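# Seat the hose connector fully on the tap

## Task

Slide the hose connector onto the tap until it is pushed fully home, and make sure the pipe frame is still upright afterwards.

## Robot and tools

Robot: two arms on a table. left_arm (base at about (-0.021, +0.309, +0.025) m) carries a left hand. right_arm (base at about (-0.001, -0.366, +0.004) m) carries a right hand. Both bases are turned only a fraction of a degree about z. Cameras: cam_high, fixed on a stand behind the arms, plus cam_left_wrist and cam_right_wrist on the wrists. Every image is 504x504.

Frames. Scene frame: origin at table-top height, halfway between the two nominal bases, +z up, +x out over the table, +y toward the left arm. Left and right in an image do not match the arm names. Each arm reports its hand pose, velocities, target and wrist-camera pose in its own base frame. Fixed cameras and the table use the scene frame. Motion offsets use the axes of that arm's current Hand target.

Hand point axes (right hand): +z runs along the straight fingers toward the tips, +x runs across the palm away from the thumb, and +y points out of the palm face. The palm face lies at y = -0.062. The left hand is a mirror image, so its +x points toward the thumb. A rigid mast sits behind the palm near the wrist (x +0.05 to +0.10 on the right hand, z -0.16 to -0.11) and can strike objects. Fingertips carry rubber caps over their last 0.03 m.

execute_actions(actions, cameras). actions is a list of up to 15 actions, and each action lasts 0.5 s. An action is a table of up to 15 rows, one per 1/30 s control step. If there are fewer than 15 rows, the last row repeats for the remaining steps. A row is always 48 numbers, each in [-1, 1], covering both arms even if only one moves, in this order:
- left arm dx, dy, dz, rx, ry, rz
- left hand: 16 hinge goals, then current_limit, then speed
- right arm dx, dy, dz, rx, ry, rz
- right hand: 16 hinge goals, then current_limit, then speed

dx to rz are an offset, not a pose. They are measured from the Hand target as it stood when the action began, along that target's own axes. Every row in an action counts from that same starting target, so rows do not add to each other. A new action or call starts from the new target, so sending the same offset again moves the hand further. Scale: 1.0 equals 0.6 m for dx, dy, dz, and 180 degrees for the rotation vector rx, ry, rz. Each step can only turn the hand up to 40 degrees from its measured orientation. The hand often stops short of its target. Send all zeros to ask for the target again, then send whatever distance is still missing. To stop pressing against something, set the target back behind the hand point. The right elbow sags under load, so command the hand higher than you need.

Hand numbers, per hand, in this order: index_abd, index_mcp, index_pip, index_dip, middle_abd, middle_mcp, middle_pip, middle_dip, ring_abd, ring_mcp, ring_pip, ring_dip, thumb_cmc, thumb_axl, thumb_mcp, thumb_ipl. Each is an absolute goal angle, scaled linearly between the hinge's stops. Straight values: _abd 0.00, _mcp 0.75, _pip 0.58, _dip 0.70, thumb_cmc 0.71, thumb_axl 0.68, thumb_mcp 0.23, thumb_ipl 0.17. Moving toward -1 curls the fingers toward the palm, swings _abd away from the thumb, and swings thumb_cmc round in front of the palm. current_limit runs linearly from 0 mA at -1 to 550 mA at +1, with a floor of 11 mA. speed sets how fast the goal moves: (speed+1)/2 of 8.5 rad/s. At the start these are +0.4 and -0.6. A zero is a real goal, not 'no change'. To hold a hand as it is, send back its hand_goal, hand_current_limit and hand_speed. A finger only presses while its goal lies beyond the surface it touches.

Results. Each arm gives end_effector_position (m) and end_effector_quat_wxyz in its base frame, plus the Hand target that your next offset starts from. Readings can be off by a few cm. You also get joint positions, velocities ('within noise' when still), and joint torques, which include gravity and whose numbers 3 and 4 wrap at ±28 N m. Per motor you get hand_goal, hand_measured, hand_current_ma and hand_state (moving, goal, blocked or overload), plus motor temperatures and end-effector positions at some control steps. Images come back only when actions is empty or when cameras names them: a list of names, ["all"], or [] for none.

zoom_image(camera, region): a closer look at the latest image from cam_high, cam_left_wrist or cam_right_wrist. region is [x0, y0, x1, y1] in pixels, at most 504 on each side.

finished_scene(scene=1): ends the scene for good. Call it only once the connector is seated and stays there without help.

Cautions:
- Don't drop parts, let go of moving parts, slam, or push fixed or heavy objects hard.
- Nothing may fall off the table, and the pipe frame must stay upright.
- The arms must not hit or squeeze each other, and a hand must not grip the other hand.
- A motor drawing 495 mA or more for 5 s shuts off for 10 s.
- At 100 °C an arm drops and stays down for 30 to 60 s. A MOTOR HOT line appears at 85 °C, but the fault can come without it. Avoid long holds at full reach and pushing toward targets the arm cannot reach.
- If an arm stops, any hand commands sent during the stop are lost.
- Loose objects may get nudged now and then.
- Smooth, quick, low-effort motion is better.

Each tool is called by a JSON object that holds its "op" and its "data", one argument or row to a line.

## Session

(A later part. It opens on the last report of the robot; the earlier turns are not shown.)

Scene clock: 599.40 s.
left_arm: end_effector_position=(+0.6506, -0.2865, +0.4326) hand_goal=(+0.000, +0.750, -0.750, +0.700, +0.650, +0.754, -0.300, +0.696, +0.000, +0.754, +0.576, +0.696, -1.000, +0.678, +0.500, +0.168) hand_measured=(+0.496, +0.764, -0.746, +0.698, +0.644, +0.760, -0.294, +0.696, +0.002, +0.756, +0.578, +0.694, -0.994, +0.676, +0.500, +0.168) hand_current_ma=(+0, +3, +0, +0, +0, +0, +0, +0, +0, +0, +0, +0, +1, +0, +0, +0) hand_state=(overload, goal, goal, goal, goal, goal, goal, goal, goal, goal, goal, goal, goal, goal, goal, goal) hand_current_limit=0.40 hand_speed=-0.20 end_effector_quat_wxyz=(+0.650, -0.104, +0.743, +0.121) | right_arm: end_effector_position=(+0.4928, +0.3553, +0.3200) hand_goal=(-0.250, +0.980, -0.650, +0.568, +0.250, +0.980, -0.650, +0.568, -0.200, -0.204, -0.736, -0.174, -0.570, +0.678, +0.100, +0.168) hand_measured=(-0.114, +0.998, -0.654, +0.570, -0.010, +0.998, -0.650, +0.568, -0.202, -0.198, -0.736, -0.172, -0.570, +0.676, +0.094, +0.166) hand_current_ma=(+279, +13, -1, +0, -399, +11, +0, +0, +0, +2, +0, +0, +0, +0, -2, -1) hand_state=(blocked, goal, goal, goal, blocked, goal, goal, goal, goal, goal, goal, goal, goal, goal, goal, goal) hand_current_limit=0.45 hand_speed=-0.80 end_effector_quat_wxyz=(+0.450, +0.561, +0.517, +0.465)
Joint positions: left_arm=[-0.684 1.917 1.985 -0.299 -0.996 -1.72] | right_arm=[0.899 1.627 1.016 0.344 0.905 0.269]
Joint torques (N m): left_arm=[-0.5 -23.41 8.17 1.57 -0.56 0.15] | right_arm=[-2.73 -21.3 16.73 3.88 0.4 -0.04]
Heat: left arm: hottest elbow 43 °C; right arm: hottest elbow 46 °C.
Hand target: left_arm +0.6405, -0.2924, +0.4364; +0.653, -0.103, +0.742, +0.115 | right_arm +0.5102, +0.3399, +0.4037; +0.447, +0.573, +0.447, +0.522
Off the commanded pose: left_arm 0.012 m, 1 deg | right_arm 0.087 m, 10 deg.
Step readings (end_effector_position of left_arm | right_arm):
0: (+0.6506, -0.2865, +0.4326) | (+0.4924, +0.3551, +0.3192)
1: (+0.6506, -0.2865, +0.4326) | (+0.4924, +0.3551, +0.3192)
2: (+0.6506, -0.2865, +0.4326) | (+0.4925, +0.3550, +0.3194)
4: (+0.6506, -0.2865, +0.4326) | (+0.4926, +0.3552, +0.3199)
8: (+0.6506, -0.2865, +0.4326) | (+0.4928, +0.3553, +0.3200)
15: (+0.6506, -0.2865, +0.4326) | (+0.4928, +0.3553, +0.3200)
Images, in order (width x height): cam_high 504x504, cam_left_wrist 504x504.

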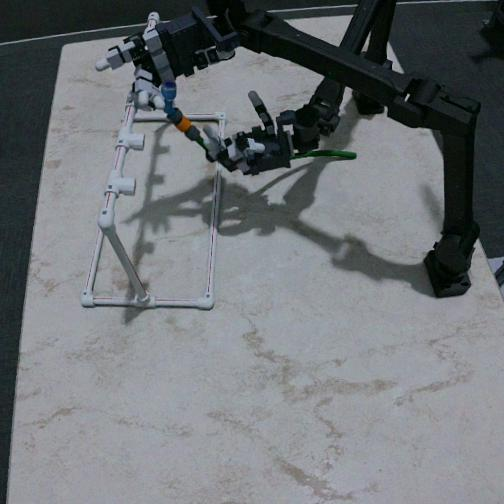

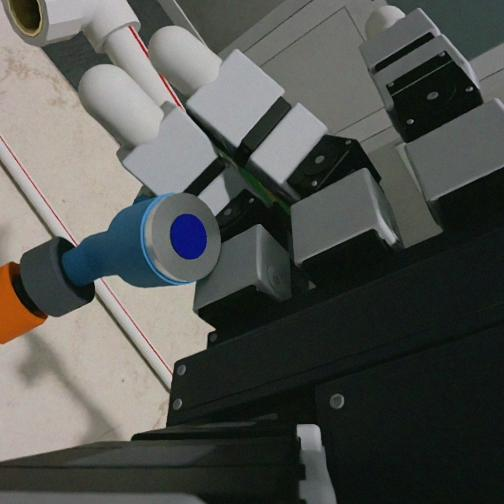

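{"op": "execute_actions", "data": {
  "actions": [
    [[0,0,0,0,0,0,0,0.75,-0.75,0.7,0.65,0.754,-0.3,0.696,0,0.754,0.576,0.696,-1,0.678,0.5,0.168,0.4,-0.2,0.002,0.0242,0.001,-0.002,0.001,0.001,-0.25,0.98,-0.65,0.568,0.25,0.98,-0.65,0.568,-0.2,-0.205,-0.737,-0.174,-0.571,0.678,0.1,0.168,0.45,-0.8]]
  ],
  "cameras": ["cam_high","cam_left_wrist"]
}}

{"op": "zoom_image", "data": {
  "camera": "cam_left_wrist",
  "region": [0, 180, 200, 380]
}}

{"op": "zoom_image", "data": {
  "camera": "cam_high",
  "region": [140, 80, 220, 160]
}}

Scene clock: 601.07 s.
left_arm: end_effector_position=(+0.6507, -0.2865, +0.4326) hand_goal=(+0.000, +0.750, -0.750, +0.700, +0.650, +0.754, -0.300, +0.696, +0.000, +0.754, +0.576, +0.696, -1.000, +0.678, +0.500, +0.168) hand_measured=(+0.490, +0.764, -0.742, +0.698, +0.640, +0.760, -0.294, +0.696, +0.002, +0.756, +0.578, +0.694, -0.994, +0.676, +0.500, +0.168) hand_current_ma=(+0, +3, +1, +0, -1, +1, +0, +0, +0, +0, +0, +0, +1, +0, +0, +0) hand_state=(overload, goal, goal, goal, goal, goal, goal, goal, goal, goal, goal, goal, goal, goal, goal, goal) hand_current_limit=0.40 hand_speed=-0.20 end_effector_quat_wxyz=(+0.651, -0.104, +0.742, +0.121) | right_arm: end_effector_position=(+0.4935, +0.3551, +0.3215) hand_goal=(-0.250, +0.980, -0.650, +0.568, +0.250, +0.980, -0.650, +0.568, -0.200, -0.204, -0.736, -0.174, -0.570, +0.678, +0.100, +0.168) hand_measured=(-0.114, +1.000, -0.648, +0.570, -0.010, +0.998, -0.646, +0.568, -0.202, -0.198, -0.736, -0.172, -0.570, +0.676, +0.094, +0.166) hand_current_ma=(+279, +14, +0, +0, -399, +13, +1, +0, +0, +2, +0, +0, +0, +0, -2, -1) hand_state=(blocked, goal, goal, goal, blocked, goal, goal, goal, goal, goal, goal, goal, goal, goal, goal, goal) hand_current_limit=0.45 hand_speed=-0.80 end_effector_quat_wxyz=(+0.447, +0.560, +0.520, +0.465)
Joint positions: left_arm=[-0.684 1.917 1.985 -0.299 -0.995 -1.72] | right_arm=[0.897 1.621 1.016 0.335 0.896 0.27]
Joint torques (N m): left_arm=[-0.44 -23.41 8.16 1.54 -0.57 0.15] | right_arm=[-2.84 -22.48 17.66 3.47 0.59 -0.09]
Heat: left arm: hottest elbow 43 °C; right arm: hottest elbow 46 °C.
Hand target: left_arm +0.6406, -0.2925, +0.4364; +0.653, -0.103, +0.742, +0.115 | right_arm +0.5115, +0.3380, +0.4182; +0.447, +0.571, +0.445, +0.525
Off the commanded pose: left_arm 0.012 m, 1 deg | right_arm 0.100 m, 11 deg.
Step readings (end_effector_position of left_arm | right_arm):
0: (+0.6506, -0.2865, +0.4326) | (+0.4928, +0.3553, +0.3200)
1: (+0.6506, -0.2865, +0.4326) | (+0.4928, +0.3553, +0.3202)
2: (+0.6506, -0.2865, +0.4326) | (+0.4929, +0.3552, +0.3204)
4: (+0.6507, -0.2865, +0.4326) | (+0.4930, +0.3553, +0.3212)
8: (+0.6507, -0.2865, +0.4326) | (+0.4934, +0.3551, +0.3215)
15: (+0.6507, -0.2865, +0.4326) | (+0.4935, +0.3551, +0.3215)
Images, in order (width x height): cam_high 504x504, cam_left_wrist 504x504.

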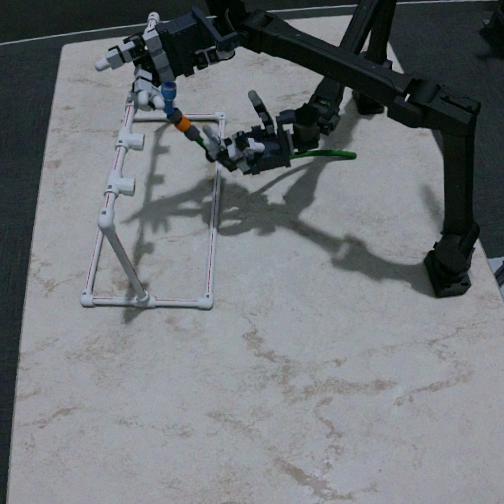

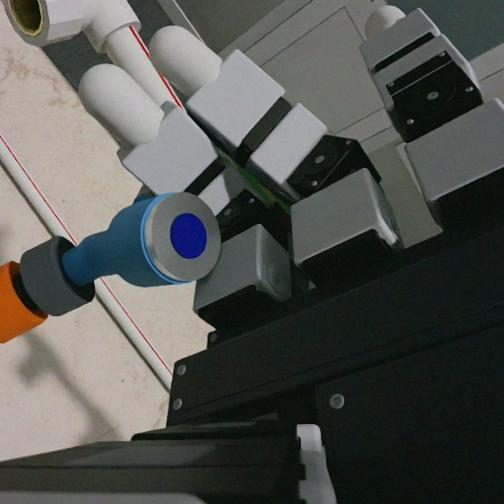

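Scaled by 2.520 from the camera's 504x504 image, which has a finer 720x720 frame.

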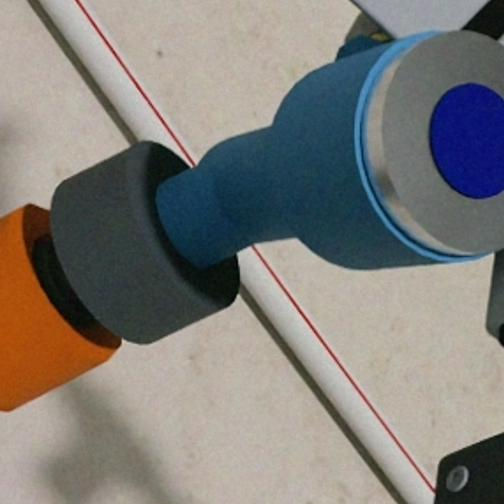

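Scaled by 6.300 from the camera's 504x504 image, which has a finer 720x720 frame.

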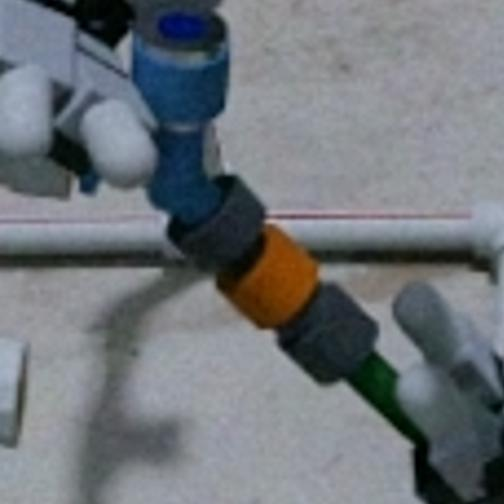

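{"op": "zoom_image", "data": {
  "camera": "cam_high",
  "region": [158, 78, 208, 148]
}}

{"op": "zoom_image", "data": {
  "camera": "cam_left_wrist",
  "region": [0, 220, 120, 360]
}}

Scaled by 7.200 from the camera's 504x504 image, which has a finer 720x720 frame.

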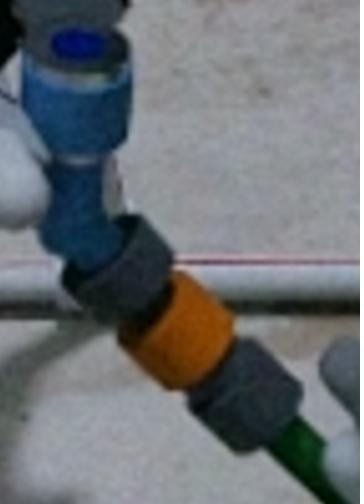

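Scaled by 3.600 from the camera's 504x504 image, which has a finer 720x720 frame.

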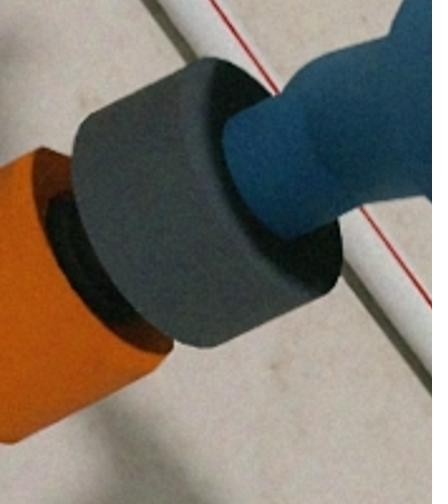

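{"op": "execute_actions", "data": {
  "actions": [
    [[0.0031,0.0076,-0.0236,0,0,0,0,0.75,-0.75,0.7,0.65,0.754,-0.3,0.696,0,0.754,0.576,0.696,-1,0.678,0.5,0.168,0.4,-0.2,0,-0.04,0.002,0,0,0,-0.25,0.98,-0.65,0.568,0.25,0.98,-0.65,0.568,-0.2,-0.205,-0.737,-0.174,-0.571,0.678,0.1,0.168,0.45,-0.8]]
  ],
  "cameras": ["cam_high","cam_left_wrist"]
}}

{"op": "zoom_image", "data": {
  "camera": "cam_high",
  "region": [158, 78, 208, 148]
}}

{"op": "zoom_image", "data": {
  "camera": "cam_left_wrist",
  "region": [0, 220, 120, 360]
}}

Scene clock: 603.43 s.
left_arm: end_effector_position=(+0.6452, -0.2826, +0.4315) hand_goal=(+0.000, +0.750, -0.750, +0.700, +0.650, +0.754, -0.300, +0.696, +0.000, +0.754, +0.576, +0.696, -1.000, +0.678, +0.500, +0.168) hand_measured=(+0.486, +0.774, -0.742, +0.698, +0.636, +0.766, -0.294, +0.696, +0.002, +0.756, +0.578, +0.694, -0.994, +0.676, +0.500, +0.168) hand_current_ma=(+0, +9, +1, +0, -2, +2, +0, +0, +0, +0, +0, +0, +1, +0, +0, +0) hand_state=(overload, blocked, goal, goal, goal, goal, goal, goal, goal, goal, goal, goal, goal, goal, goal, goal) hand_current_limit=0.40 hand_speed=-0.20 end_effector_quat_wxyz=(+0.653, -0.109, +0.740, +0.116) | right_arm: end_effector_position=(+0.4928, +0.3570, +0.3207) hand_goal=(-0.250, +0.980, -0.650, +0.568, +0.250, +0.980, -0.650, +0.568, -0.200, -0.204, -0.736, -0.174, -0.570, +0.678, +0.100, +0.168) hand_measured=(-0.114, +1.000, -0.648, +0.570, -0.010, +0.998, -0.642, +0.568, -0.202, -0.198, -0.736, -0.172, -0.570, +0.676, +0.094, +0.166) hand_current_ma=(+279, +14, +0, +0, -399, +14, +3, +0, +0, +2, +0, +0, +0, +0, -2, -1) hand_state=(blocked, goal, goal, goal, blocked, goal, goal, goal, goal, goal, goal, goal, goal, goal, goal, goal) hand_current_limit=0.45 hand_speed=-0.80 end_effector_quat_wxyz=(+0.444, +0.559, +0.521, +0.468)
Joint positions: left_arm=[-0.684 1.893 1.947 -0.275 -0.995 -1.727] | right_arm=[0.899 1.622 1.016 0.335 0.89 0.274]
Joint torques (N m): left_arm=[-1.55 -24 7.43 1.07 -1.12 0.16] | right_arm=[-2.73 -18.49 16.58 5.53 1.04 -0.08]
Heat: left arm: hottest elbow 43 °C; right arm: hottest elbow 47 °C.
Hand target: left_arm +0.6257, -0.2923, +0.4364; +0.653, -0.103, +0.742, +0.115 | right_arm +0.5117, +0.3429, +0.3947; +0.447, +0.571, +0.445, +0.525
Off the commanded pose: left_arm 0.023 m, 1 deg | right_arm 0.078 m, 11 deg.
Step readings (end_effector_position of left_arm | right_arm):
0: (+0.6507, -0.2865, +0.4326) | (+0.4935, +0.3551, +0.3215)
1: (+0.6507, -0.2865, +0.4325) | (+0.4935, +0.3551, +0.3215)
2: (+0.6505, -0.2864, +0.4322) | (+0.4935, +0.3551, +0.3215)
4: (+0.6493, -0.2854, +0.4319) | (+0.4935, +0.3550, +0.3215)
8: (+0.6464, -0.2832, +0.4317) | (+0.4933, +0.3563, +0.3212)
15: (+0.6453, -0.2826, +0.4315) | (+0.4928, +0.3570, +0.3208)
Images, in order (width x height): cam_high 504x504, cam_left_wrist 504x504.

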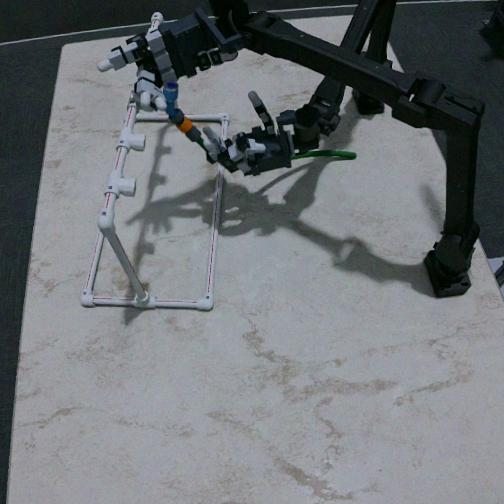

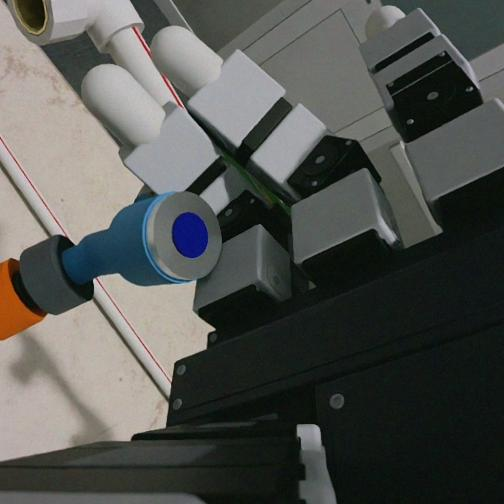

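Scaled by 7.200 from the camera's 504x504 image, which has a finer 720x720 frame.

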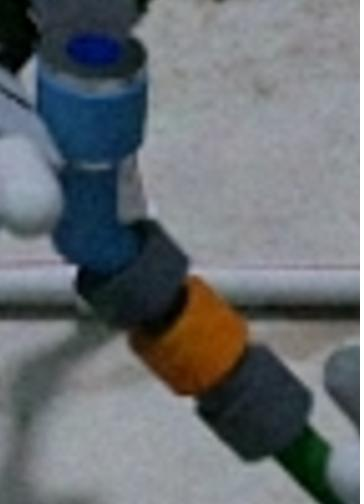

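Scaled by 3.600 from the camera's 504x504 image, which has a finer 720x720 frame.

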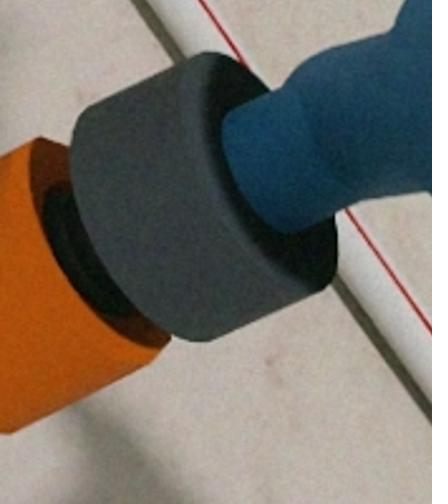

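{"op": "execute_actions", "data": {
  "actions": [
    [[0,0,0,0,0,0,0,0.75,-0.75,0.7,0.65,0.754,-0.3,0.696,0,0.754,0.576,0.696,-1,0.678,0.5,0.168,0.4,-0.2,0.003,0.002,0.034,-0.03,0,0,-0.25,0.98,-0.65,0.568,0.25,0.98,-0.65,0.568,-0.2,-0.205,-0.737,-0.174,-0.571,0.678,0.1,0.168,0.45,-0.8]],
    [[0,0,0,0,0,0,0,0.75,-0.75,0.7,0.65,0.754,-0.3,0.696,0,0.754,0.576,0.696,-1,0.678,0.5,0.168,0.4,-0.2,0.003,0.002,0.02,0,0,0,-0.25,0.98,-0.65,0.568,0.25,0.98,-0.65,0.568,-0.2,-0.205,-0.737,-0.174,-0.571,0.678,0.1,0.168,0.45,-0.8]]
  ],
  "cameras": ["cam_high","cam_left_wrist"]
}}

{"op": "zoom_image", "data": {
  "camera": "cam_high",
  "region": [158, 78, 208, 148]
}}

{"op": "zoom_image", "data": {
  "camera": "cam_left_wrist",
  "region": [0, 220, 120, 360]
}}

Scene clock: 605.40 s.
left_arm: end_effector_position=(+0.6446, -0.2828, +0.4319) hand_goal=(+0.000, +0.750, -0.750, +0.700, +0.650, +0.754, -0.300, +0.696, +0.000, +0.754, +0.576, +0.696, -1.000, +0.678, +0.500, +0.168) hand_measured=(+0.420, +0.784, -0.724, +0.698, +0.612, +0.774, -0.298, +0.696, +0.002, +0.756, +0.578, +0.694, -0.994, +0.676, +0.500, +0.168) hand_current_ma=(+0, +18, +10, +0, -16, +7, +0, +0, +0, +0, +0, +0, +1, +0, +0, +0) hand_state=(overload, blocked, blocked, goal, blocked, blocked, goal, goal, goal, goal, goal, goal, goal, goal, goal, goal) hand_current_limit=0.40 hand_speed=-0.20 end_effector_quat_wxyz=(+0.655, -0.111, +0.739, +0.114) | right_arm: end_effector_position=(+0.5026, +0.3585, +0.3186) hand_goal=(-0.250, +0.980, -0.650, +0.568, +0.250, +0.980, -0.650, +0.568, -0.200, -0.204, -0.736, -0.174, -0.570, +0.678, +0.100, +0.168) hand_measured=(-0.114, +1.000, -0.664, +0.570, -0.010, +1.000, -0.656, +0.570, -0.202, -0.198, -0.736, -0.172, -0.570, +0.676, +0.096, +0.166) hand_current_ma=(+279, +14, -8, +0, -399, +14, -2, +0, +0, +2, +0, +0, +0, +0, -2, -1) hand_state=(blocked, goal, goal, goal, blocked, goal, goal, goal, goal, goal, goal, goal, goal, goal, goal, goal) hand_current_limit=0.45 hand_speed=-0.80 end_effector_quat_wxyz=(+0.462, +0.543, +0.497, +0.495)
Joint positions: left_arm=[-0.685 1.892 1.945 -0.27 -0.996 -1.73] | right_arm=[0.879 1.69 1.016 0.543 0.885 0.181]
Joint torques (N m): left_arm=[-1.49 -23.77 7.49 0.92 -1.06 0.2] | right_arm=[-4.84 -17.32 19.51 5.34 -0.13 -0.37]
Heat: left arm: hottest elbow 43 °C; right arm: hottest elbow 47 °C.
Hand target: left_arm +0.6257, -0.2924, +0.4362; +0.653, -0.103, +0.742, +0.115 | right_arm +0.5442, +0.3444, +0.3972; +0.473, +0.550, +0.420, +0.545
Off the commanded pose: left_arm 0.022 m, 1 deg | right_arm 0.090 m, 11 deg.
Step readings (end_effector_position of left_arm | right_arm):
0: (+0.6452, -0.2826, +0.4315) | (+0.4928, +0.3570, +0.3207)
1: (+0.6452, -0.2826, +0.4315) | (+0.4928, +0.3570, +0.3207)
2: (+0.6452, -0.2826, +0.4315) | (+0.4930, +0.3573, +0.3208)
4: (+0.6451, -0.2824, +0.4316) | (+0.4942, +0.3586, +0.3184)
8: (+0.6445, -0.2830, +0.4316) | (+0.4998, +0.3545, +0.3215)
15: (+0.6444, -0.2829, +0.4317) | (+0.5003, +0.3568, +0.3198)
16: (+0.6444, -0.2829, +0.4317) | (+0.5004, +0.3570, +0.3196)
17: (+0.6444, -0.2829, +0.4317) | (+0.5007, +0.3575, +0.3194)
19: (+0.6444, -0.2829, +0.4317) | (+0.5011, +0.3579, +0.3192)
23: (+0.6446, -0.2828, +0.4319) | (+0.5024, +0.3581, +0.3188)
30: (+0.6446, -0.2828, +0.4319) | (+0.5026, +0.3584, +0.3186)
Images, in order (width x height): cam_high 504x504, cam_left_wrist 504x504.

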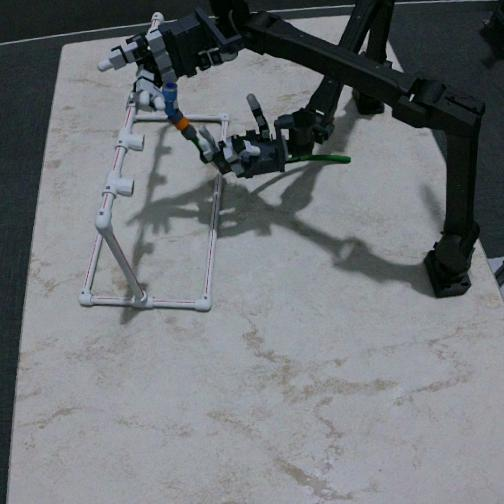

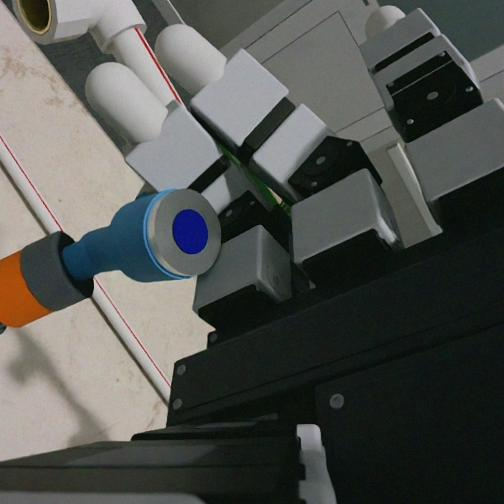

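Scaled by 7.200 from the camera's 504x504 image, which has a finer 720x720 frame.

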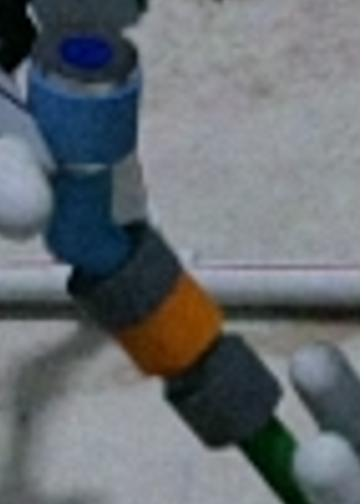

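Scaled by 3.600 from the camera's 504x504 image, which has a finer 720x720 frame.

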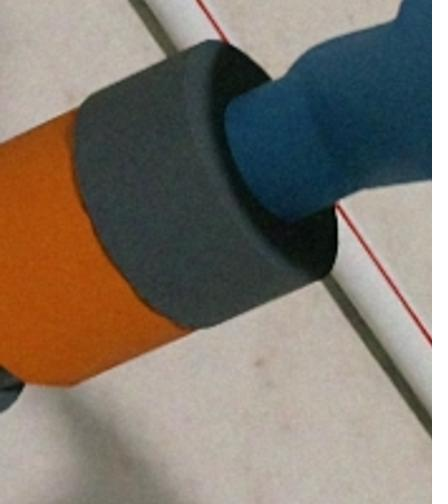

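{"op": "execute_actions", "data": {
  "actions": [
    [[0,0,0,0,0,0,0,0.75,-0.75,0.7,0.65,0.754,-0.3,0.696,0,0.754,0.576,0.696,-1,0.678,0.5,0.168,0.4,-0.2,-0.0039,-0.0615,-0.0366,0.0209,0.0056,-0.02,-0.25,0.98,-0.65,0.568,0.25,0.98,-0.65,0.568,-0.2,-0.205,-0.737,-0.174,-0.571,0.678,0.1,0.168,0.45,-0.8]]
  ],
  "cameras": ["cam_high","cam_left_wrist"]
}}

{"op": "zoom_image", "data": {
  "camera": "cam_high",
  "region": [158, 78, 208, 148]
}}

{"op": "zoom_image", "data": {
  "camera": "cam_left_wrist",
  "region": [0, 220, 120, 360]
}}

Scene clock: 607.47 s.
left_arm: end_effector_position=(+0.6446, -0.2828, +0.4319) hand_goal=(+0.000, +0.750, -0.750, +0.700, +0.650, +0.754, -0.300, +0.696, +0.000, +0.754, +0.576, +0.696, -1.000, +0.678, +0.500, +0.168) hand_measured=(+0.420, +0.784, -0.724, +0.698, +0.612, +0.774, -0.298, +0.696, +0.002, +0.756, +0.578, +0.694, -0.994, +0.676, +0.500, +0.168) hand_current_ma=(+0, +18, +10, +0, -16, +7, +0, +0, +0, +0, +0, +0, +1, +0, +0, +0) hand_state=(overload, blocked, blocked, goal, blocked, blocked, goal, goal, goal, goal, goal, goal, goal, goal, goal, goal) hand_current_limit=0.40 hand_speed=-0.20 end_effector_quat_wxyz=(+0.655, -0.111, +0.739, +0.114) | right_arm: end_effector_position=(+0.5027, +0.3586, +0.3181) hand_goal=(-0.250, +0.980, -0.650, +0.568, +0.250, +0.980, -0.650, +0.568, -0.200, -0.204, -0.736, -0.174, -0.570, +0.678, +0.100, +0.168) hand_measured=(-0.114, +1.000, -0.664, +0.570, -0.010, +1.000, -0.656, +0.570, -0.202, -0.198, -0.736, -0.172, -0.570, +0.676, +0.096, +0.166) hand_current_ma=(+279, +14, -8, +0, -399, +14, -2, +0, +0, +2, +0, +0, +0, +0, -2, -1) hand_state=(blocked, goal, goal, goal, blocked, goal, goal, goal, goal, goal, goal, goal, goal, goal, goal, goal) hand_current_limit=0.45 hand_speed=-0.80 end_effector_quat_wxyz=(+0.462, +0.543, +0.497, +0.495)
Joint positions: left_arm=[-0.685 1.892 1.945 -0.27 -0.996 -1.73] | right_arm=[0.879 1.69 1.016 0.543 0.885 0.181]
Joint torques (N m): left_arm=[-1.49 -23.77 7.49 0.92 -1.06 0.2] | right_arm=[-2.78 -16.97 14.84 3.73 -0.13 -0.21]
Heat: left arm: hottest elbow 43 °C; right arm: hottest elbow 48 °C.
Hand target: left_arm +0.6257, -0.2924, +0.4362; +0.653, -0.103, +0.742, +0.115 | right_arm +0.5241, +0.3507, +0.3598; +0.468, +0.546, +0.459, +0.521
Off the commanded pose: left_arm 0.022 m, 1 deg | right_arm 0.047 m, 5 deg.
Step readings (end_effector_position of left_arm | right_arm):
0: (+0.6446, -0.2828, +0.4319) | (+0.5026, +0.3585, +0.3186)
1: (+0.6446, -0.2828, +0.4319) | (+0.5026, +0.3585, +0.3186)
2: (+0.6446, -0.2828, +0.4319) | (+0.5026, +0.3585, +0.3186)
4: (+0.6446, -0.2828, +0.4319) | (+0.5027, +0.3586, +0.3181)
8: (+0.6446, -0.2828, +0.4319) | (+0.5027, +0.3586, +0.3181)
15: (+0.6446, -0.2828, +0.4319) | (+0.5027, +0.3586, +0.3181)
Images, in order (width x height): cam_high 504x504, cam_left_wrist 504x504.

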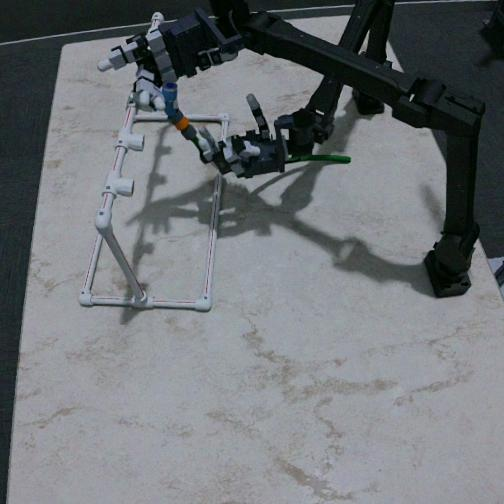

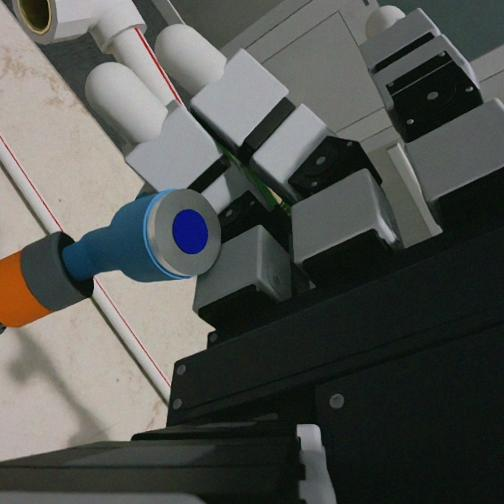

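Scaled by 7.200 from the camera's 504x504 image, which has a finer 720x720 frame.

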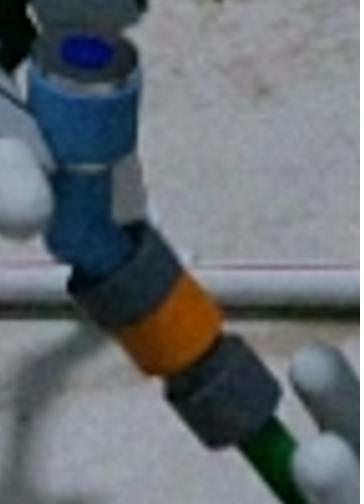

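Scaled by 3.600 from the camera's 504x504 image, which has a finer 720x720 frame.

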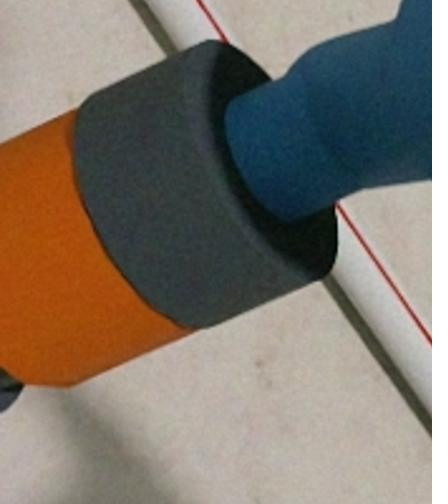

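{"op": "execute_actions", "data": {
  "actions": [
    [[0.0029,0.0062,0.0341,0,0,0,0,0.75,-0.75,0.7,0.65,0.754,-0.3,0.696,0,0.754,0.576,0.696,-1,0.678,0.5,0.168,0.4,-0.2,-0.0039,-0.0615,-0.0366,0.0209,0.0056,-0.02,-0.25,0.98,-0.65,0.568,0.25,0.98,-0.65,0.568,-0.2,-0.205,-0.737,-0.174,-0.571,0.678,0.1,0.168,0.45,-0.8]]
  ],
  "cameras": ["cam_high","cam_left_wrist","cam_right_wrist"]
}}

{"op": "zoom_image", "data": {
  "camera": "cam_high",
  "region": [158, 78, 208, 148]
}}

{"op": "zoom_image", "data": {
  "camera": "cam_left_wrist",
  "region": [0, 220, 120, 360]
}}

Scene clock: 608.70 s.
left_arm: end_effector_position=(+0.6468, -0.2822, +0.4317) hand_goal=(+0.000, +0.750, -0.750, +0.700, +0.650, +0.754, -0.300, +0.696, +0.000, +0.754, +0.576, +0.696, -1.000, +0.678, +0.500, +0.168) hand_measured=(+0.428, +0.778, -0.726, +0.698, +0.612, +0.770, -0.300, +0.696, +0.002, +0.756, +0.578, +0.694, -0.994, +0.676, +0.500, +0.168) hand_current_ma=(+0, +12, +8, +0, -16, +4, +0, +0, +0, +0, +0, +0, +1, +0, +0, +0) hand_state=(overload, blocked, blocked, goal, blocked, goal, goal, goal, goal, goal, goal, goal, goal, goal, goal, goal) hand_current_limit=0.40 hand_speed=-0.20 end_effector_quat_wxyz=(+0.654, -0.108, +0.740, +0.112) | right_arm: end_effector_position=(+0.5015, +0.3582, +0.3156) hand_goal=(-0.250, +0.980, -0.650, +0.568, +0.250, +0.980, -0.650, +0.568, -0.200, -0.204, -0.736, -0.174, -0.570, +0.678, +0.100, +0.168) hand_measured=(-0.114, +0.998, -0.664, +0.570, -0.010, +0.998, -0.656, +0.570, -0.202, -0.198, -0.736, -0.172, -0.570, +0.676, +0.096, +0.166) hand_current_ma=(+279, +12, -8, +0, -399, +12, -2, +0, +0, +2, +0, +0, +0, +0, -2, -1) hand_state=(blocked, goal, goal, goal, blocked, goal, goal, goal, goal, goal, goal, goal, goal, goal, goal, goal) hand_current_limit=0.45 hand_speed=-0.80 end_effector_quat_wxyz=(+0.462, +0.542, +0.499, +0.493)
Joint positions: left_arm=[-0.682 1.892 1.945 -0.27 -0.986 -1.728] | right_arm=[0.881 1.69 1.009 0.543 0.885 0.181]
Joint torques (N m): left_arm=[0.56 -22.07 8.88 1.36 -0.37 0.3] | right_arm=[-0.44 -17.49 9.13 2.21 0.02 -0.03]
Heat: left arm: hottest elbow 43 °C; right arm: hottest elbow 48 °C.
Hand target: left_arm +0.6437, -0.2825, +0.4322; +0.653, -0.103, +0.742, +0.115 | right_arm +0.5016, +0.3543, +0.3233; +0.462, +0.542, +0.497, +0.495
Off the commanded pose: left_arm 0.003 m, 1 deg | right_arm 0.009 m, 0 deg.
Step readings (end_effector_position of left_arm | right_arm):
0: (+0.6446, -0.2828, +0.4319) | (+0.5027, +0.3586, +0.3181)
1: (+0.6447, -0.2828, +0.4319) | (+0.5027, +0.3586, +0.3181)
2: (+0.6452, -0.2827, +0.4318) | (+0.5023, +0.3588, +0.3174)
4: (+0.6457, -0.2825, +0.4317) | (+0.5019, +0.3587, +0.3164)
8: (+0.6465, -0.2822, +0.4316) | (+0.5017, +0.3585, +0.3157)
15: (+0.6468, -0.2821, +0.4317) | (+0.5015, +0.3582, +0.3156)

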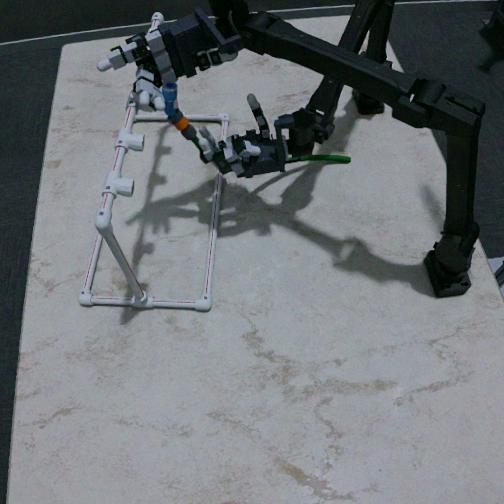

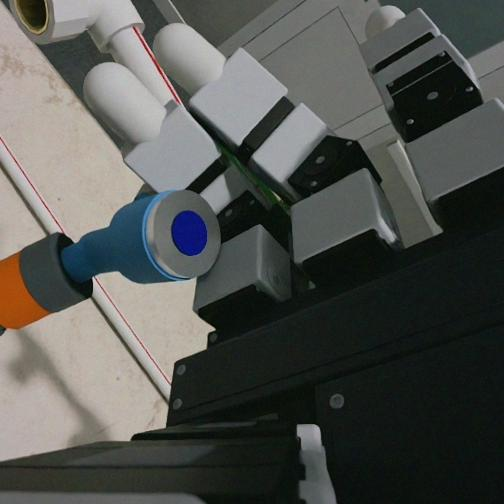

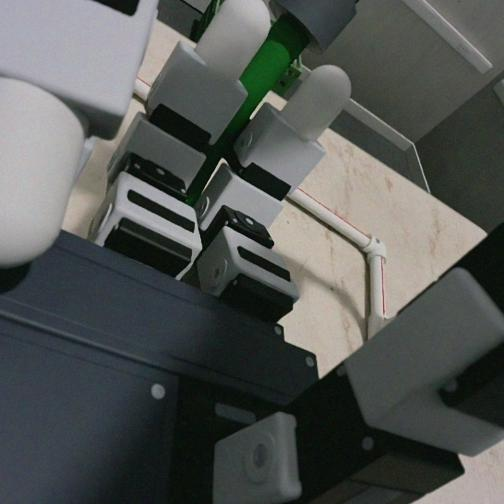

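Scaled by 7.200 from the camera's 504x504 image, which has a finer 720x720 frame.

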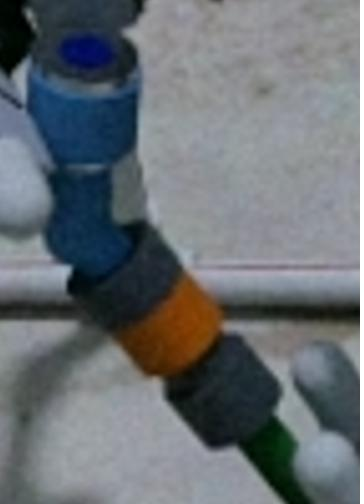

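Scaled by 3.600 from the camera's 504x504 image, which has a finer 720x720 frame.

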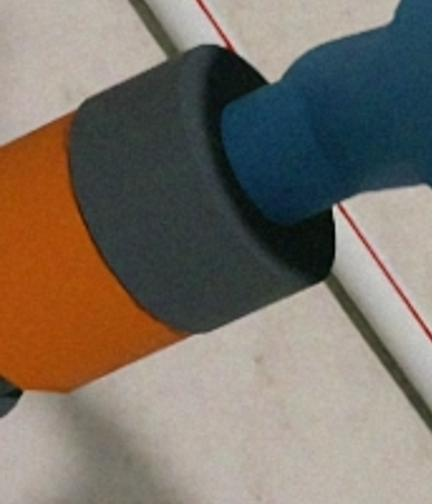

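{"op": "execute_actions", "data": {
  "actions": [
    [[0,0,0,0,0,0,0,0.75,-0.75,0.7,0.65,0.754,-0.3,0.696,0,0.754,0.576,0.696,-1,0.678,0.5,0.168,0.4,-0.2,0,0,0,0,0,0,-0.11,0.98,-0.65,0.568,-0.01,0.98,-0.65,0.568,-0.2,-0.205,-0.737,-0.174,-0.571,0.678,0.1,0.168,0.45,-0.9]],
    [[0,0,0,0,0,0,0,0.75,-0.75,0.7,0.65,0.754,-0.3,0.696,0,0.754,0.576,0.696,-1,0.678,0.5,0.168,0.4,-0.2,0,0,0,0,0,0,0.0,0.98,-0.65,0.568,-0.1,0.98,-0.65,0.568,-0.2,-0.205,-0.737,-0.174,-0.571,0.678,0.1,0.168,0.45,-0.9]]
  ],
  "cameras": ["cam_high","cam_left_wrist","cam_right_wrist"]
}}

{"op": "zoom_image", "data": {
  "camera": "cam_high",
  "region": [158, 78, 208, 148]
}}

{"op": "zoom_image", "data": {
  "camera": "cam_left_wrist",
  "region": [0, 220, 120, 360]
}}

Scene clock: 611.20 s.
left_arm: end_effector_position=(+0.6468, -0.2822, +0.4317) hand_goal=(+0.000, +0.750, -0.750, +0.700, +0.650, +0.754, -0.300, +0.696, +0.000, +0.754, +0.576, +0.696, -1.000, +0.678, +0.500, +0.168) hand_measured=(+0.428, +0.778, -0.726, +0.698, +0.612, +0.768, -0.300, +0.696, +0.002, +0.756, +0.578, +0.694, -0.994, +0.676, +0.500, +0.168) hand_current_ma=(+0, +12, +8, +0, -16, +4, +0, +0, +0, +0, +0, +0, +1, +0, +0, +0) hand_state=(overload, blocked, blocked, goal, blocked, goal, goal, goal, goal, goal, goal, goal, goal, goal, goal, goal) hand_current_limit=0.40 hand_speed=-0.20 end_effector_quat_wxyz=(+0.654, -0.108, +0.740, +0.112) | right_arm: end_effector_position=(+0.5015, +0.3583, +0.3158) hand_goal=(+0.000, +0.980, -0.650, +0.568, -0.100, +0.980, -0.650, +0.568, -0.200, -0.204, -0.736, -0.174, -0.570, +0.678, +0.100, +0.168) hand_measured=(-0.004, +0.994, -0.652, +0.570, -0.096, +0.994, -0.652, +0.570, -0.202, -0.198, -0.736, -0.172, -0.570, +0.676, +0.096, +0.166) hand_current_ma=(+0, +9, +0, +0, +0, +9, +0, +0, +0, +2, +0, +0, +0, +0, -2, -1) hand_state=(goal, goal, goal, goal, goal, goal, goal, goal, goal, goal, goal, goal, goal, goal, goal, goal) hand_current_limit=0.45 hand_speed=-0.90 end_effector_quat_wxyz=(+0.462, +0.542, +0.499, +0.493)
Joint positions: left_arm=[-0.682 1.892 1.945 -0.27 -0.986 -1.727] | right_arm=[0.881 1.689 1.009 0.543 0.884 0.181]
Joint torques (N m): left_arm=[0.5 -22.01 8.88 1.37 -0.38 0.3] | right_arm=[-0.38 -17.67 9.13 2.21 0.05 -0.03]
Heat: left arm: hottest elbow 43 °C; right arm: hottest elbow 48 °C.
Hand target: left_arm +0.6437, -0.2825, +0.4322; +0.653, -0.103, +0.742, +0.115 | right_arm +0.5017, +0.3542, +0.3234; +0.462, +0.542, +0.497, +0.495
Off the commanded pose: left_arm 0.003 m, 1 deg | right_arm 0.009 m, 0 deg.
Step readings (end_effector_position of left_arm | right_arm):
0: (+0.6468, -0.2822, +0.4317) | (+0.5015, +0.3582, +0.3156)
1: (+0.6468, -0.2822, +0.4317) | (+0.5015, +0.3582, +0.3156)
2: (+0.6468, -0.2822, +0.4317) | (+0.5015, +0.3582, +0.3156)
4: (+0.6468, -0.2822, +0.4317) | (+0.5015, +0.3582, +0.3156)
8: (+0.6468, -0.2822, +0.4317) | (+0.5014, +0.3581, +0.3158)
15: (+0.6468, -0.2822, +0.4317) | (+0.5014, +0.3581, +0.3158)
16: (+0.6468, -0.2822, +0.4317) | (+0.5014, +0.3581, +0.3158)
17: (+0.6468, -0.2822, +0.4317) | (+0.5014, +0.3581, +0.3158)
19: (+0.6468, -0.2822, +0.4317) | (+0.5014, +0.3581, +0.3158)
23: (+0.6468, -0.2822, +0.4317) | (+0.5015, +0.3583, +0.3158)
30: (+0.6468, -0.2822, +0.4317) | (+0.5015, +0.3583, +0.3158)

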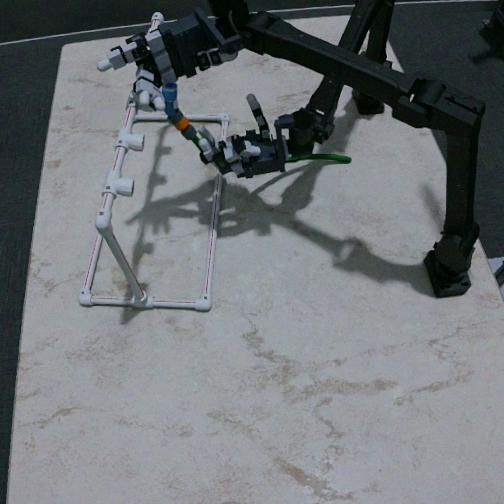

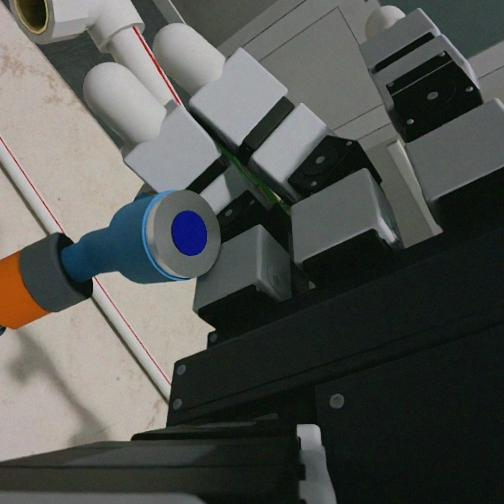

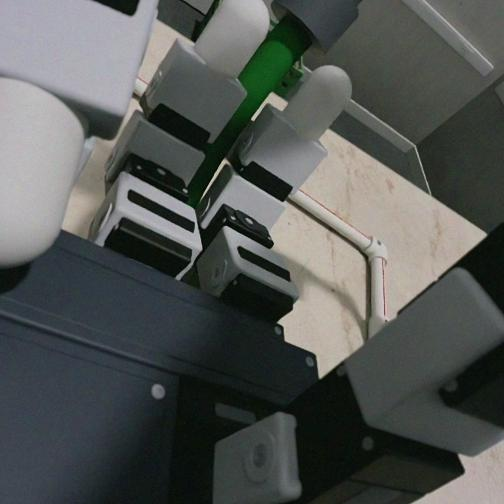

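Scaled by 7.200 from the camera's 504x504 image, which has a finer 720x720 frame.

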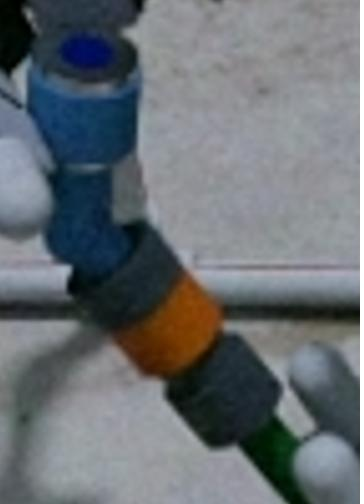

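Scaled by 3.600 from the camera's 504x504 image, which has a finer 720x720 frame.

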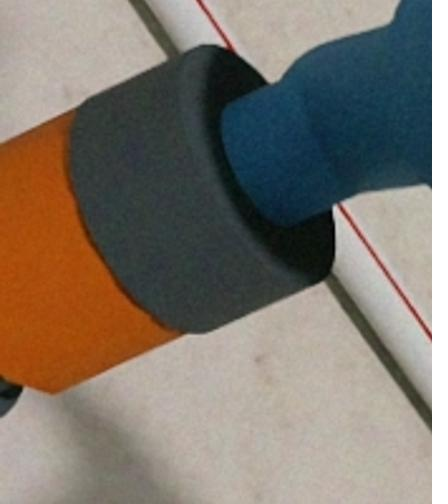

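{"op": "execute_actions", "data": {
  "actions": [
    [[0,0,0,0,0,0,0,0.75,-0.75,0.7,0.65,0.754,-0.3,0.696,0,0.754,0.576,0.696,-1,0.678,0.5,0.168,0.4,-0.2,0,0,0,0,0,0,0.25,0.98,-0.65,0.568,-0.35,0.98,-0.65,0.568,-0.35,-0.205,-0.737,-0.174,-0.571,0.678,0.1,0.168,0.45,-0.9]],
    [[0,0,0,0,0,0,0,0.75,-0.75,0.7,0.65,0.754,-0.3,0.696,0,0.754,0.576,0.696,-1,0.678,0.5,0.168,0.4,-0.2,0,0,0,0,0,0,0.25,0.98,-0.65,0.568,-0.35,0.98,-0.65,0.568,-0.35,-0.205,-0.737,-0.174,-0.571,0.678,0.1,0.168,0.45,-0.9]]
  ],
  "cameras": ["cam_high","cam_left_wrist","cam_right_wrist"]
}}

{"op": "zoom_image", "data": {
  "camera": "cam_left_wrist",
  "region": [0, 220, 120, 360]
}}

Scene clock: 612.83 s.
left_arm: end_effector_position=(+0.6468, -0.2822, +0.4317) hand_goal=(+0.000, +0.750, -0.750, +0.700, +0.650, +0.754, -0.300, +0.696, +0.000, +0.754, +0.576, +0.696, -1.000, +0.678, +0.500, +0.168) hand_measured=(+0.430, +0.778, -0.728, +0.698, +0.612, +0.768, -0.300, +0.696, +0.002, +0.756, +0.578, +0.694, -0.994, +0.676, +0.500, +0.168) hand_current_ma=(+0, +12, +8, +0, -16, +3, +0, +0, +0, +0, +0, +0, +1, +0, +0, +0) hand_state=(overload, blocked, blocked, goal, blocked, goal, goal, goal, goal, goal, goal, goal, goal, goal, goal, goal) hand_current_limit=0.40 hand_speed=-0.20 end_effector_quat_wxyz=(+0.654, -0.108, +0.740, +0.112) | right_arm: end_effector_position=(+0.5015, +0.3584, +0.3158) hand_goal=(+0.250, +0.980, -0.650, +0.568, -0.350, +0.980, -0.650, +0.568, -0.350, -0.204, -0.736, -0.174, -0.570, +0.678, +0.100, +0.168) hand_measured=(+0.248, +0.994, -0.652, +0.570, -0.346, +0.994, -0.652, +0.570, -0.348, -0.198, -0.736, -0.172, -0.570, +0.676, +0.096, +0.166) hand_current_ma=(+0, +9, +0, +0, +1, +9, +0, +0, +0, +2, +0, +0, +0, +0, -2, -1) hand_state=(goal, goal, goal, goal, goal, goal, goal, goal, goal, goal, goal, goal, goal, goal, goal, goal) hand_current_limit=0.45 hand_speed=-0.90 end_effector_quat_wxyz=(+0.462, +0.542, +0.499, +0.494)
Joint positions: left_arm=[-0.682 1.892 1.945 -0.27 -0.986 -1.727] | right_arm=[0.881 1.689 1.009 0.543 0.883 0.181]
Joint torques (N m): left_arm=[0.5 -21.95 8.9 1.37 -0.38 0.29] | right_arm=[-0.44 -17.61 9.14 2.18 0.09 -0.03]
Heat: left arm: hottest elbow 43 °C; right arm: hottest elbow 48 °C.
Hand target: left_arm +0.6437, -0.2825, +0.4322; +0.653, -0.103, +0.742, +0.115 | right_arm +0.5016, +0.3543, +0.3234; +0.462, +0.542, +0.497, +0.495
Off the commanded pose: left_arm 0.003 m, 1 deg | right_arm 0.009 m, 0 deg.
Step readings (end_effector_position of left_arm | right_arm):
0: (+0.6468, -0.2822, +0.4317) | (+0.5015, +0.3583, +0.3158)
1: (+0.6468, -0.2822, +0.4317) | (+0.5015, +0.3583, +0.3158)
2: (+0.6468, -0.2822, +0.4317) | (+0.5015, +0.3583, +0.3158)
4: (+0.6468, -0.2822, +0.4317) | (+0.5015, +0.3583, +0.3158)
8: (+0.6468, -0.2822, +0.4317) | (+0.5015, +0.3583, +0.3158)
15: (+0.6468, -0.2822, +0.4317) | (+0.5015, +0.3584, +0.3158)
16: (+0.6468, -0.2822, +0.4317) | (+0.5015, +0.3584, +0.3158)
17: (+0.6468, -0.2822, +0.4317) | (+0.5015, +0.3584, +0.3158)
19: (+0.6468, -0.2822, +0.4317) | (+0.5015, +0.3584, +0.3158)
23: (+0.6468, -0.2822, +0.4317) | (+0.5015, +0.3584, +0.3158)
30: (+0.6468, -0.2822, +0.4317) | (+0.5015, +0.3584, +0.3158)

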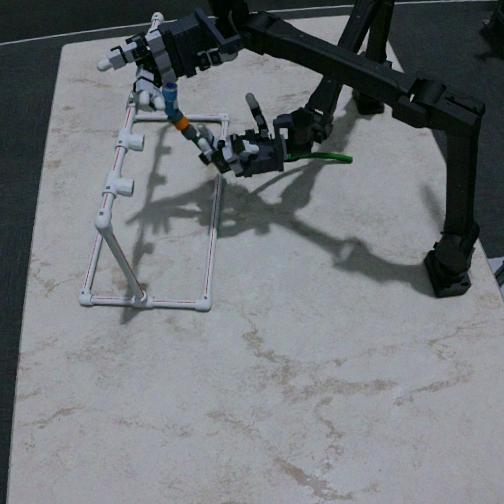

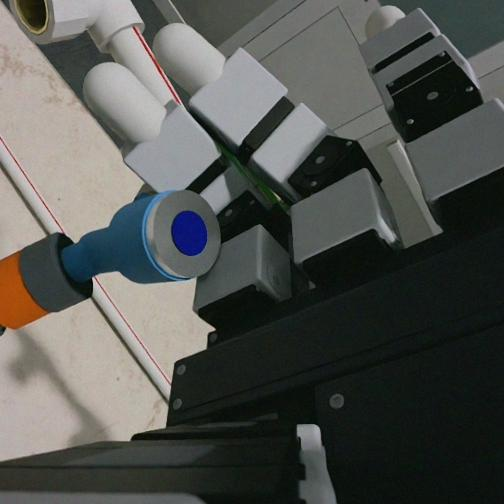

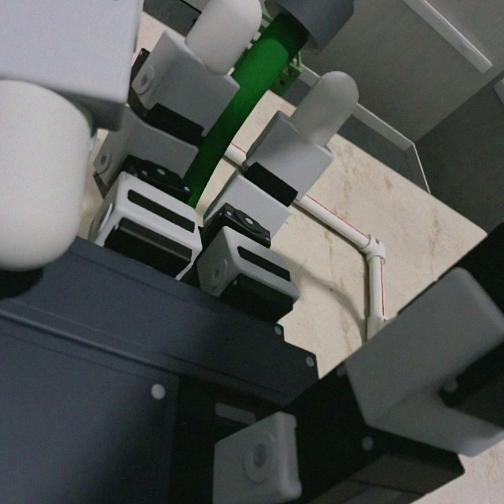

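Scaled by 3.600 from the camera's 504x504 image, which has a finer 720x720 frame.

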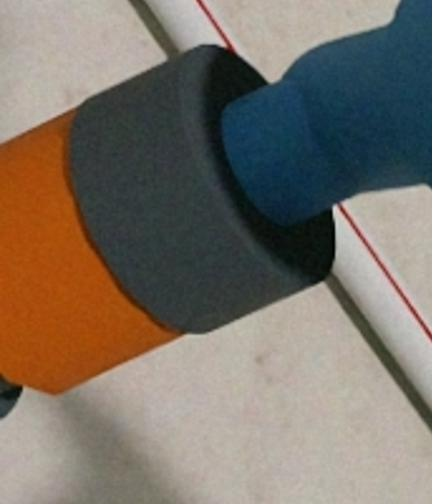

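{"op": "execute_actions", "data": {
  "actions": [
    [[0,0,0,0,0,0,0,0.75,-0.75,0.7,0.65,0.754,-0.3,0.696,0,0.754,0.576,0.696,-1,0.678,0.5,0.168,0.4,-0.2,-0.0008,-0.0041,-0.0498,0,0,0,0.25,0.98,-0.65,0.568,-0.35,0.98,-0.65,0.568,-0.35,-0.205,-0.737,-0.174,-0.571,0.678,0.1,0.168,0.45,-0.9]]
  ],
  "cameras": ["cam_high","cam_left_wrist","cam_right_wrist"]
}}

{"op": "zoom_image", "data": {
  "camera": "cam_high",
  "region": [150, 78, 250, 178]
}}

Scene clock: 614.37 s.
left_arm: end_effector_position=(+0.6468, -0.2822, +0.4317) hand_goal=(+0.000, +0.750, -0.750, +0.700, +0.650, +0.754, -0.300, +0.696, +0.000, +0.754, +0.576, +0.696, -1.000, +0.678, +0.500, +0.168) hand_measured=(+0.430, +0.776, -0.728, +0.698, +0.612, +0.768, -0.300, +0.696, +0.002, +0.756, +0.578, +0.694, -0.994, +0.676, +0.500, +0.168) hand_current_ma=(+0, +12, +7, +0, -16, +3, +0, +0, +0, +0, +0, +0, +1, +0, +0, +0) hand_state=(overload, blocked, blocked, goal, blocked, goal, goal, goal, goal, goal, goal, goal, goal, goal, goal, goal) hand_current_limit=0.40 hand_speed=-0.20 end_effector_quat_wxyz=(+0.654, -0.108, +0.740, +0.112) | right_arm: end_effector_position=(+0.4755, +0.3574, +0.3164) hand_goal=(+0.250, +0.980, -0.650, +0.568, -0.350, +0.980, -0.650, +0.568, -0.350, -0.204, -0.736, -0.174, -0.570, +0.678, +0.100, +0.168) hand_measured=(+0.248, +0.994, -0.652, +0.570, -0.350, +0.994, -0.650, +0.570, -0.348, -0.198, -0.736, -0.172, -0.570, +0.676, +0.096, +0.166) hand_current_ma=(+0, +9, +0, +0, +0, +8, +0, +0, +0, +2, +0, +0, +0, +0, -2, -1) hand_state=(goal, goal, goal, goal, goal, goal, goal, goal, goal, goal, goal, goal, goal, goal, goal, goal) hand_current_limit=0.45 hand_speed=-0.90 end_effector_quat_wxyz=(+0.465, +0.540, +0.502, +0.490)
Joint positions: left_arm=[-0.682 1.892 1.945 -0.27 -0.986 -1.727] | right_arm=[0.92 1.649 0.959 0.543 0.925 0.181]
Joint torques (N m): left_arm=[0.56 -22.01 8.88 1.37 -0.37 0.29] | right_arm=[0.32 -16.73 8.61 2.32 0.33 0.08]
Heat: left arm: hottest elbow 43 °C; right arm: hottest elbow 48 °C.
Hand target: left_arm +0.6437, -0.2825, +0.4322; +0.653, -0.103, +0.742, +0.115 | right_arm +0.4717, +0.3542, +0.3232; +0.462, +0.542, +0.497, +0.495
Off the commanded pose: left_arm 0.003 m, 1 deg | right_arm 0.009 m, 1 deg.
Step readings (end_effector_position of left_arm | right_arm):
0: (+0.6468, -0.2822, +0.4317) | (+0.5015, +0.3584, +0.3158)
1: (+0.6468, -0.2822, +0.4317) | (+0.5014, +0.3583, +0.3156)
2: (+0.6468, -0.2822, +0.4317) | (+0.5008, +0.3572, +0.3155)
4: (+0.6468, -0.2822, +0.4317) | (+0.4960, +0.3539, +0.3141)
8: (+0.6468, -0.2822, +0.4317) | (+0.4823, +0.3536, +0.3138)
15: (+0.6468, -0.2822, +0.4317) | (+0.4756, +0.3576, +0.3164)

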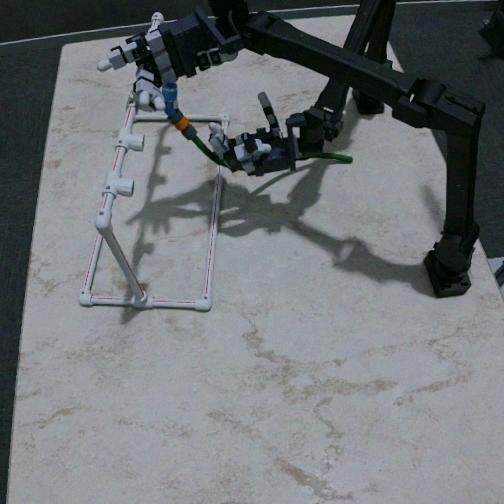

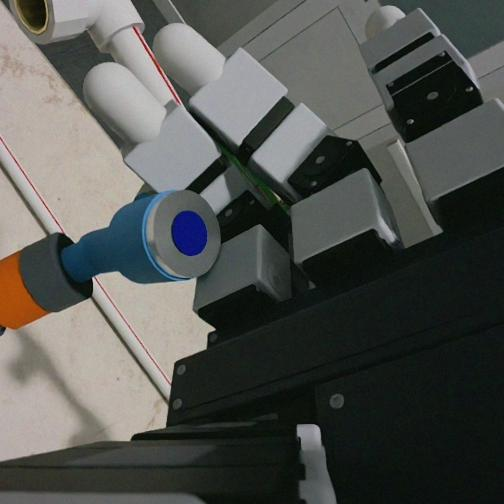

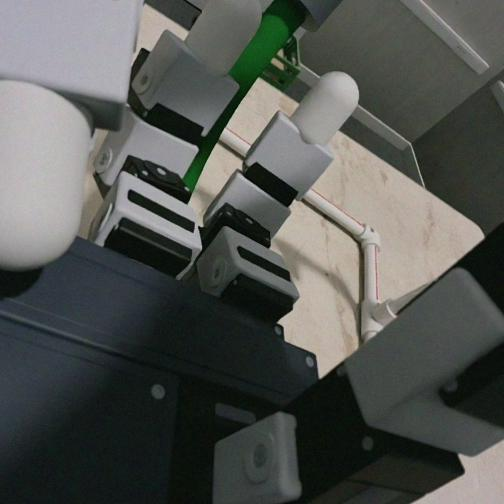

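Scaled by 5.040 from the camera's 504x504 image, which has a finer 720x720 frame.

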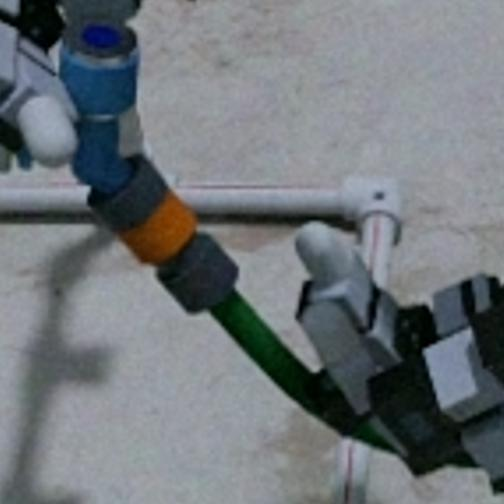

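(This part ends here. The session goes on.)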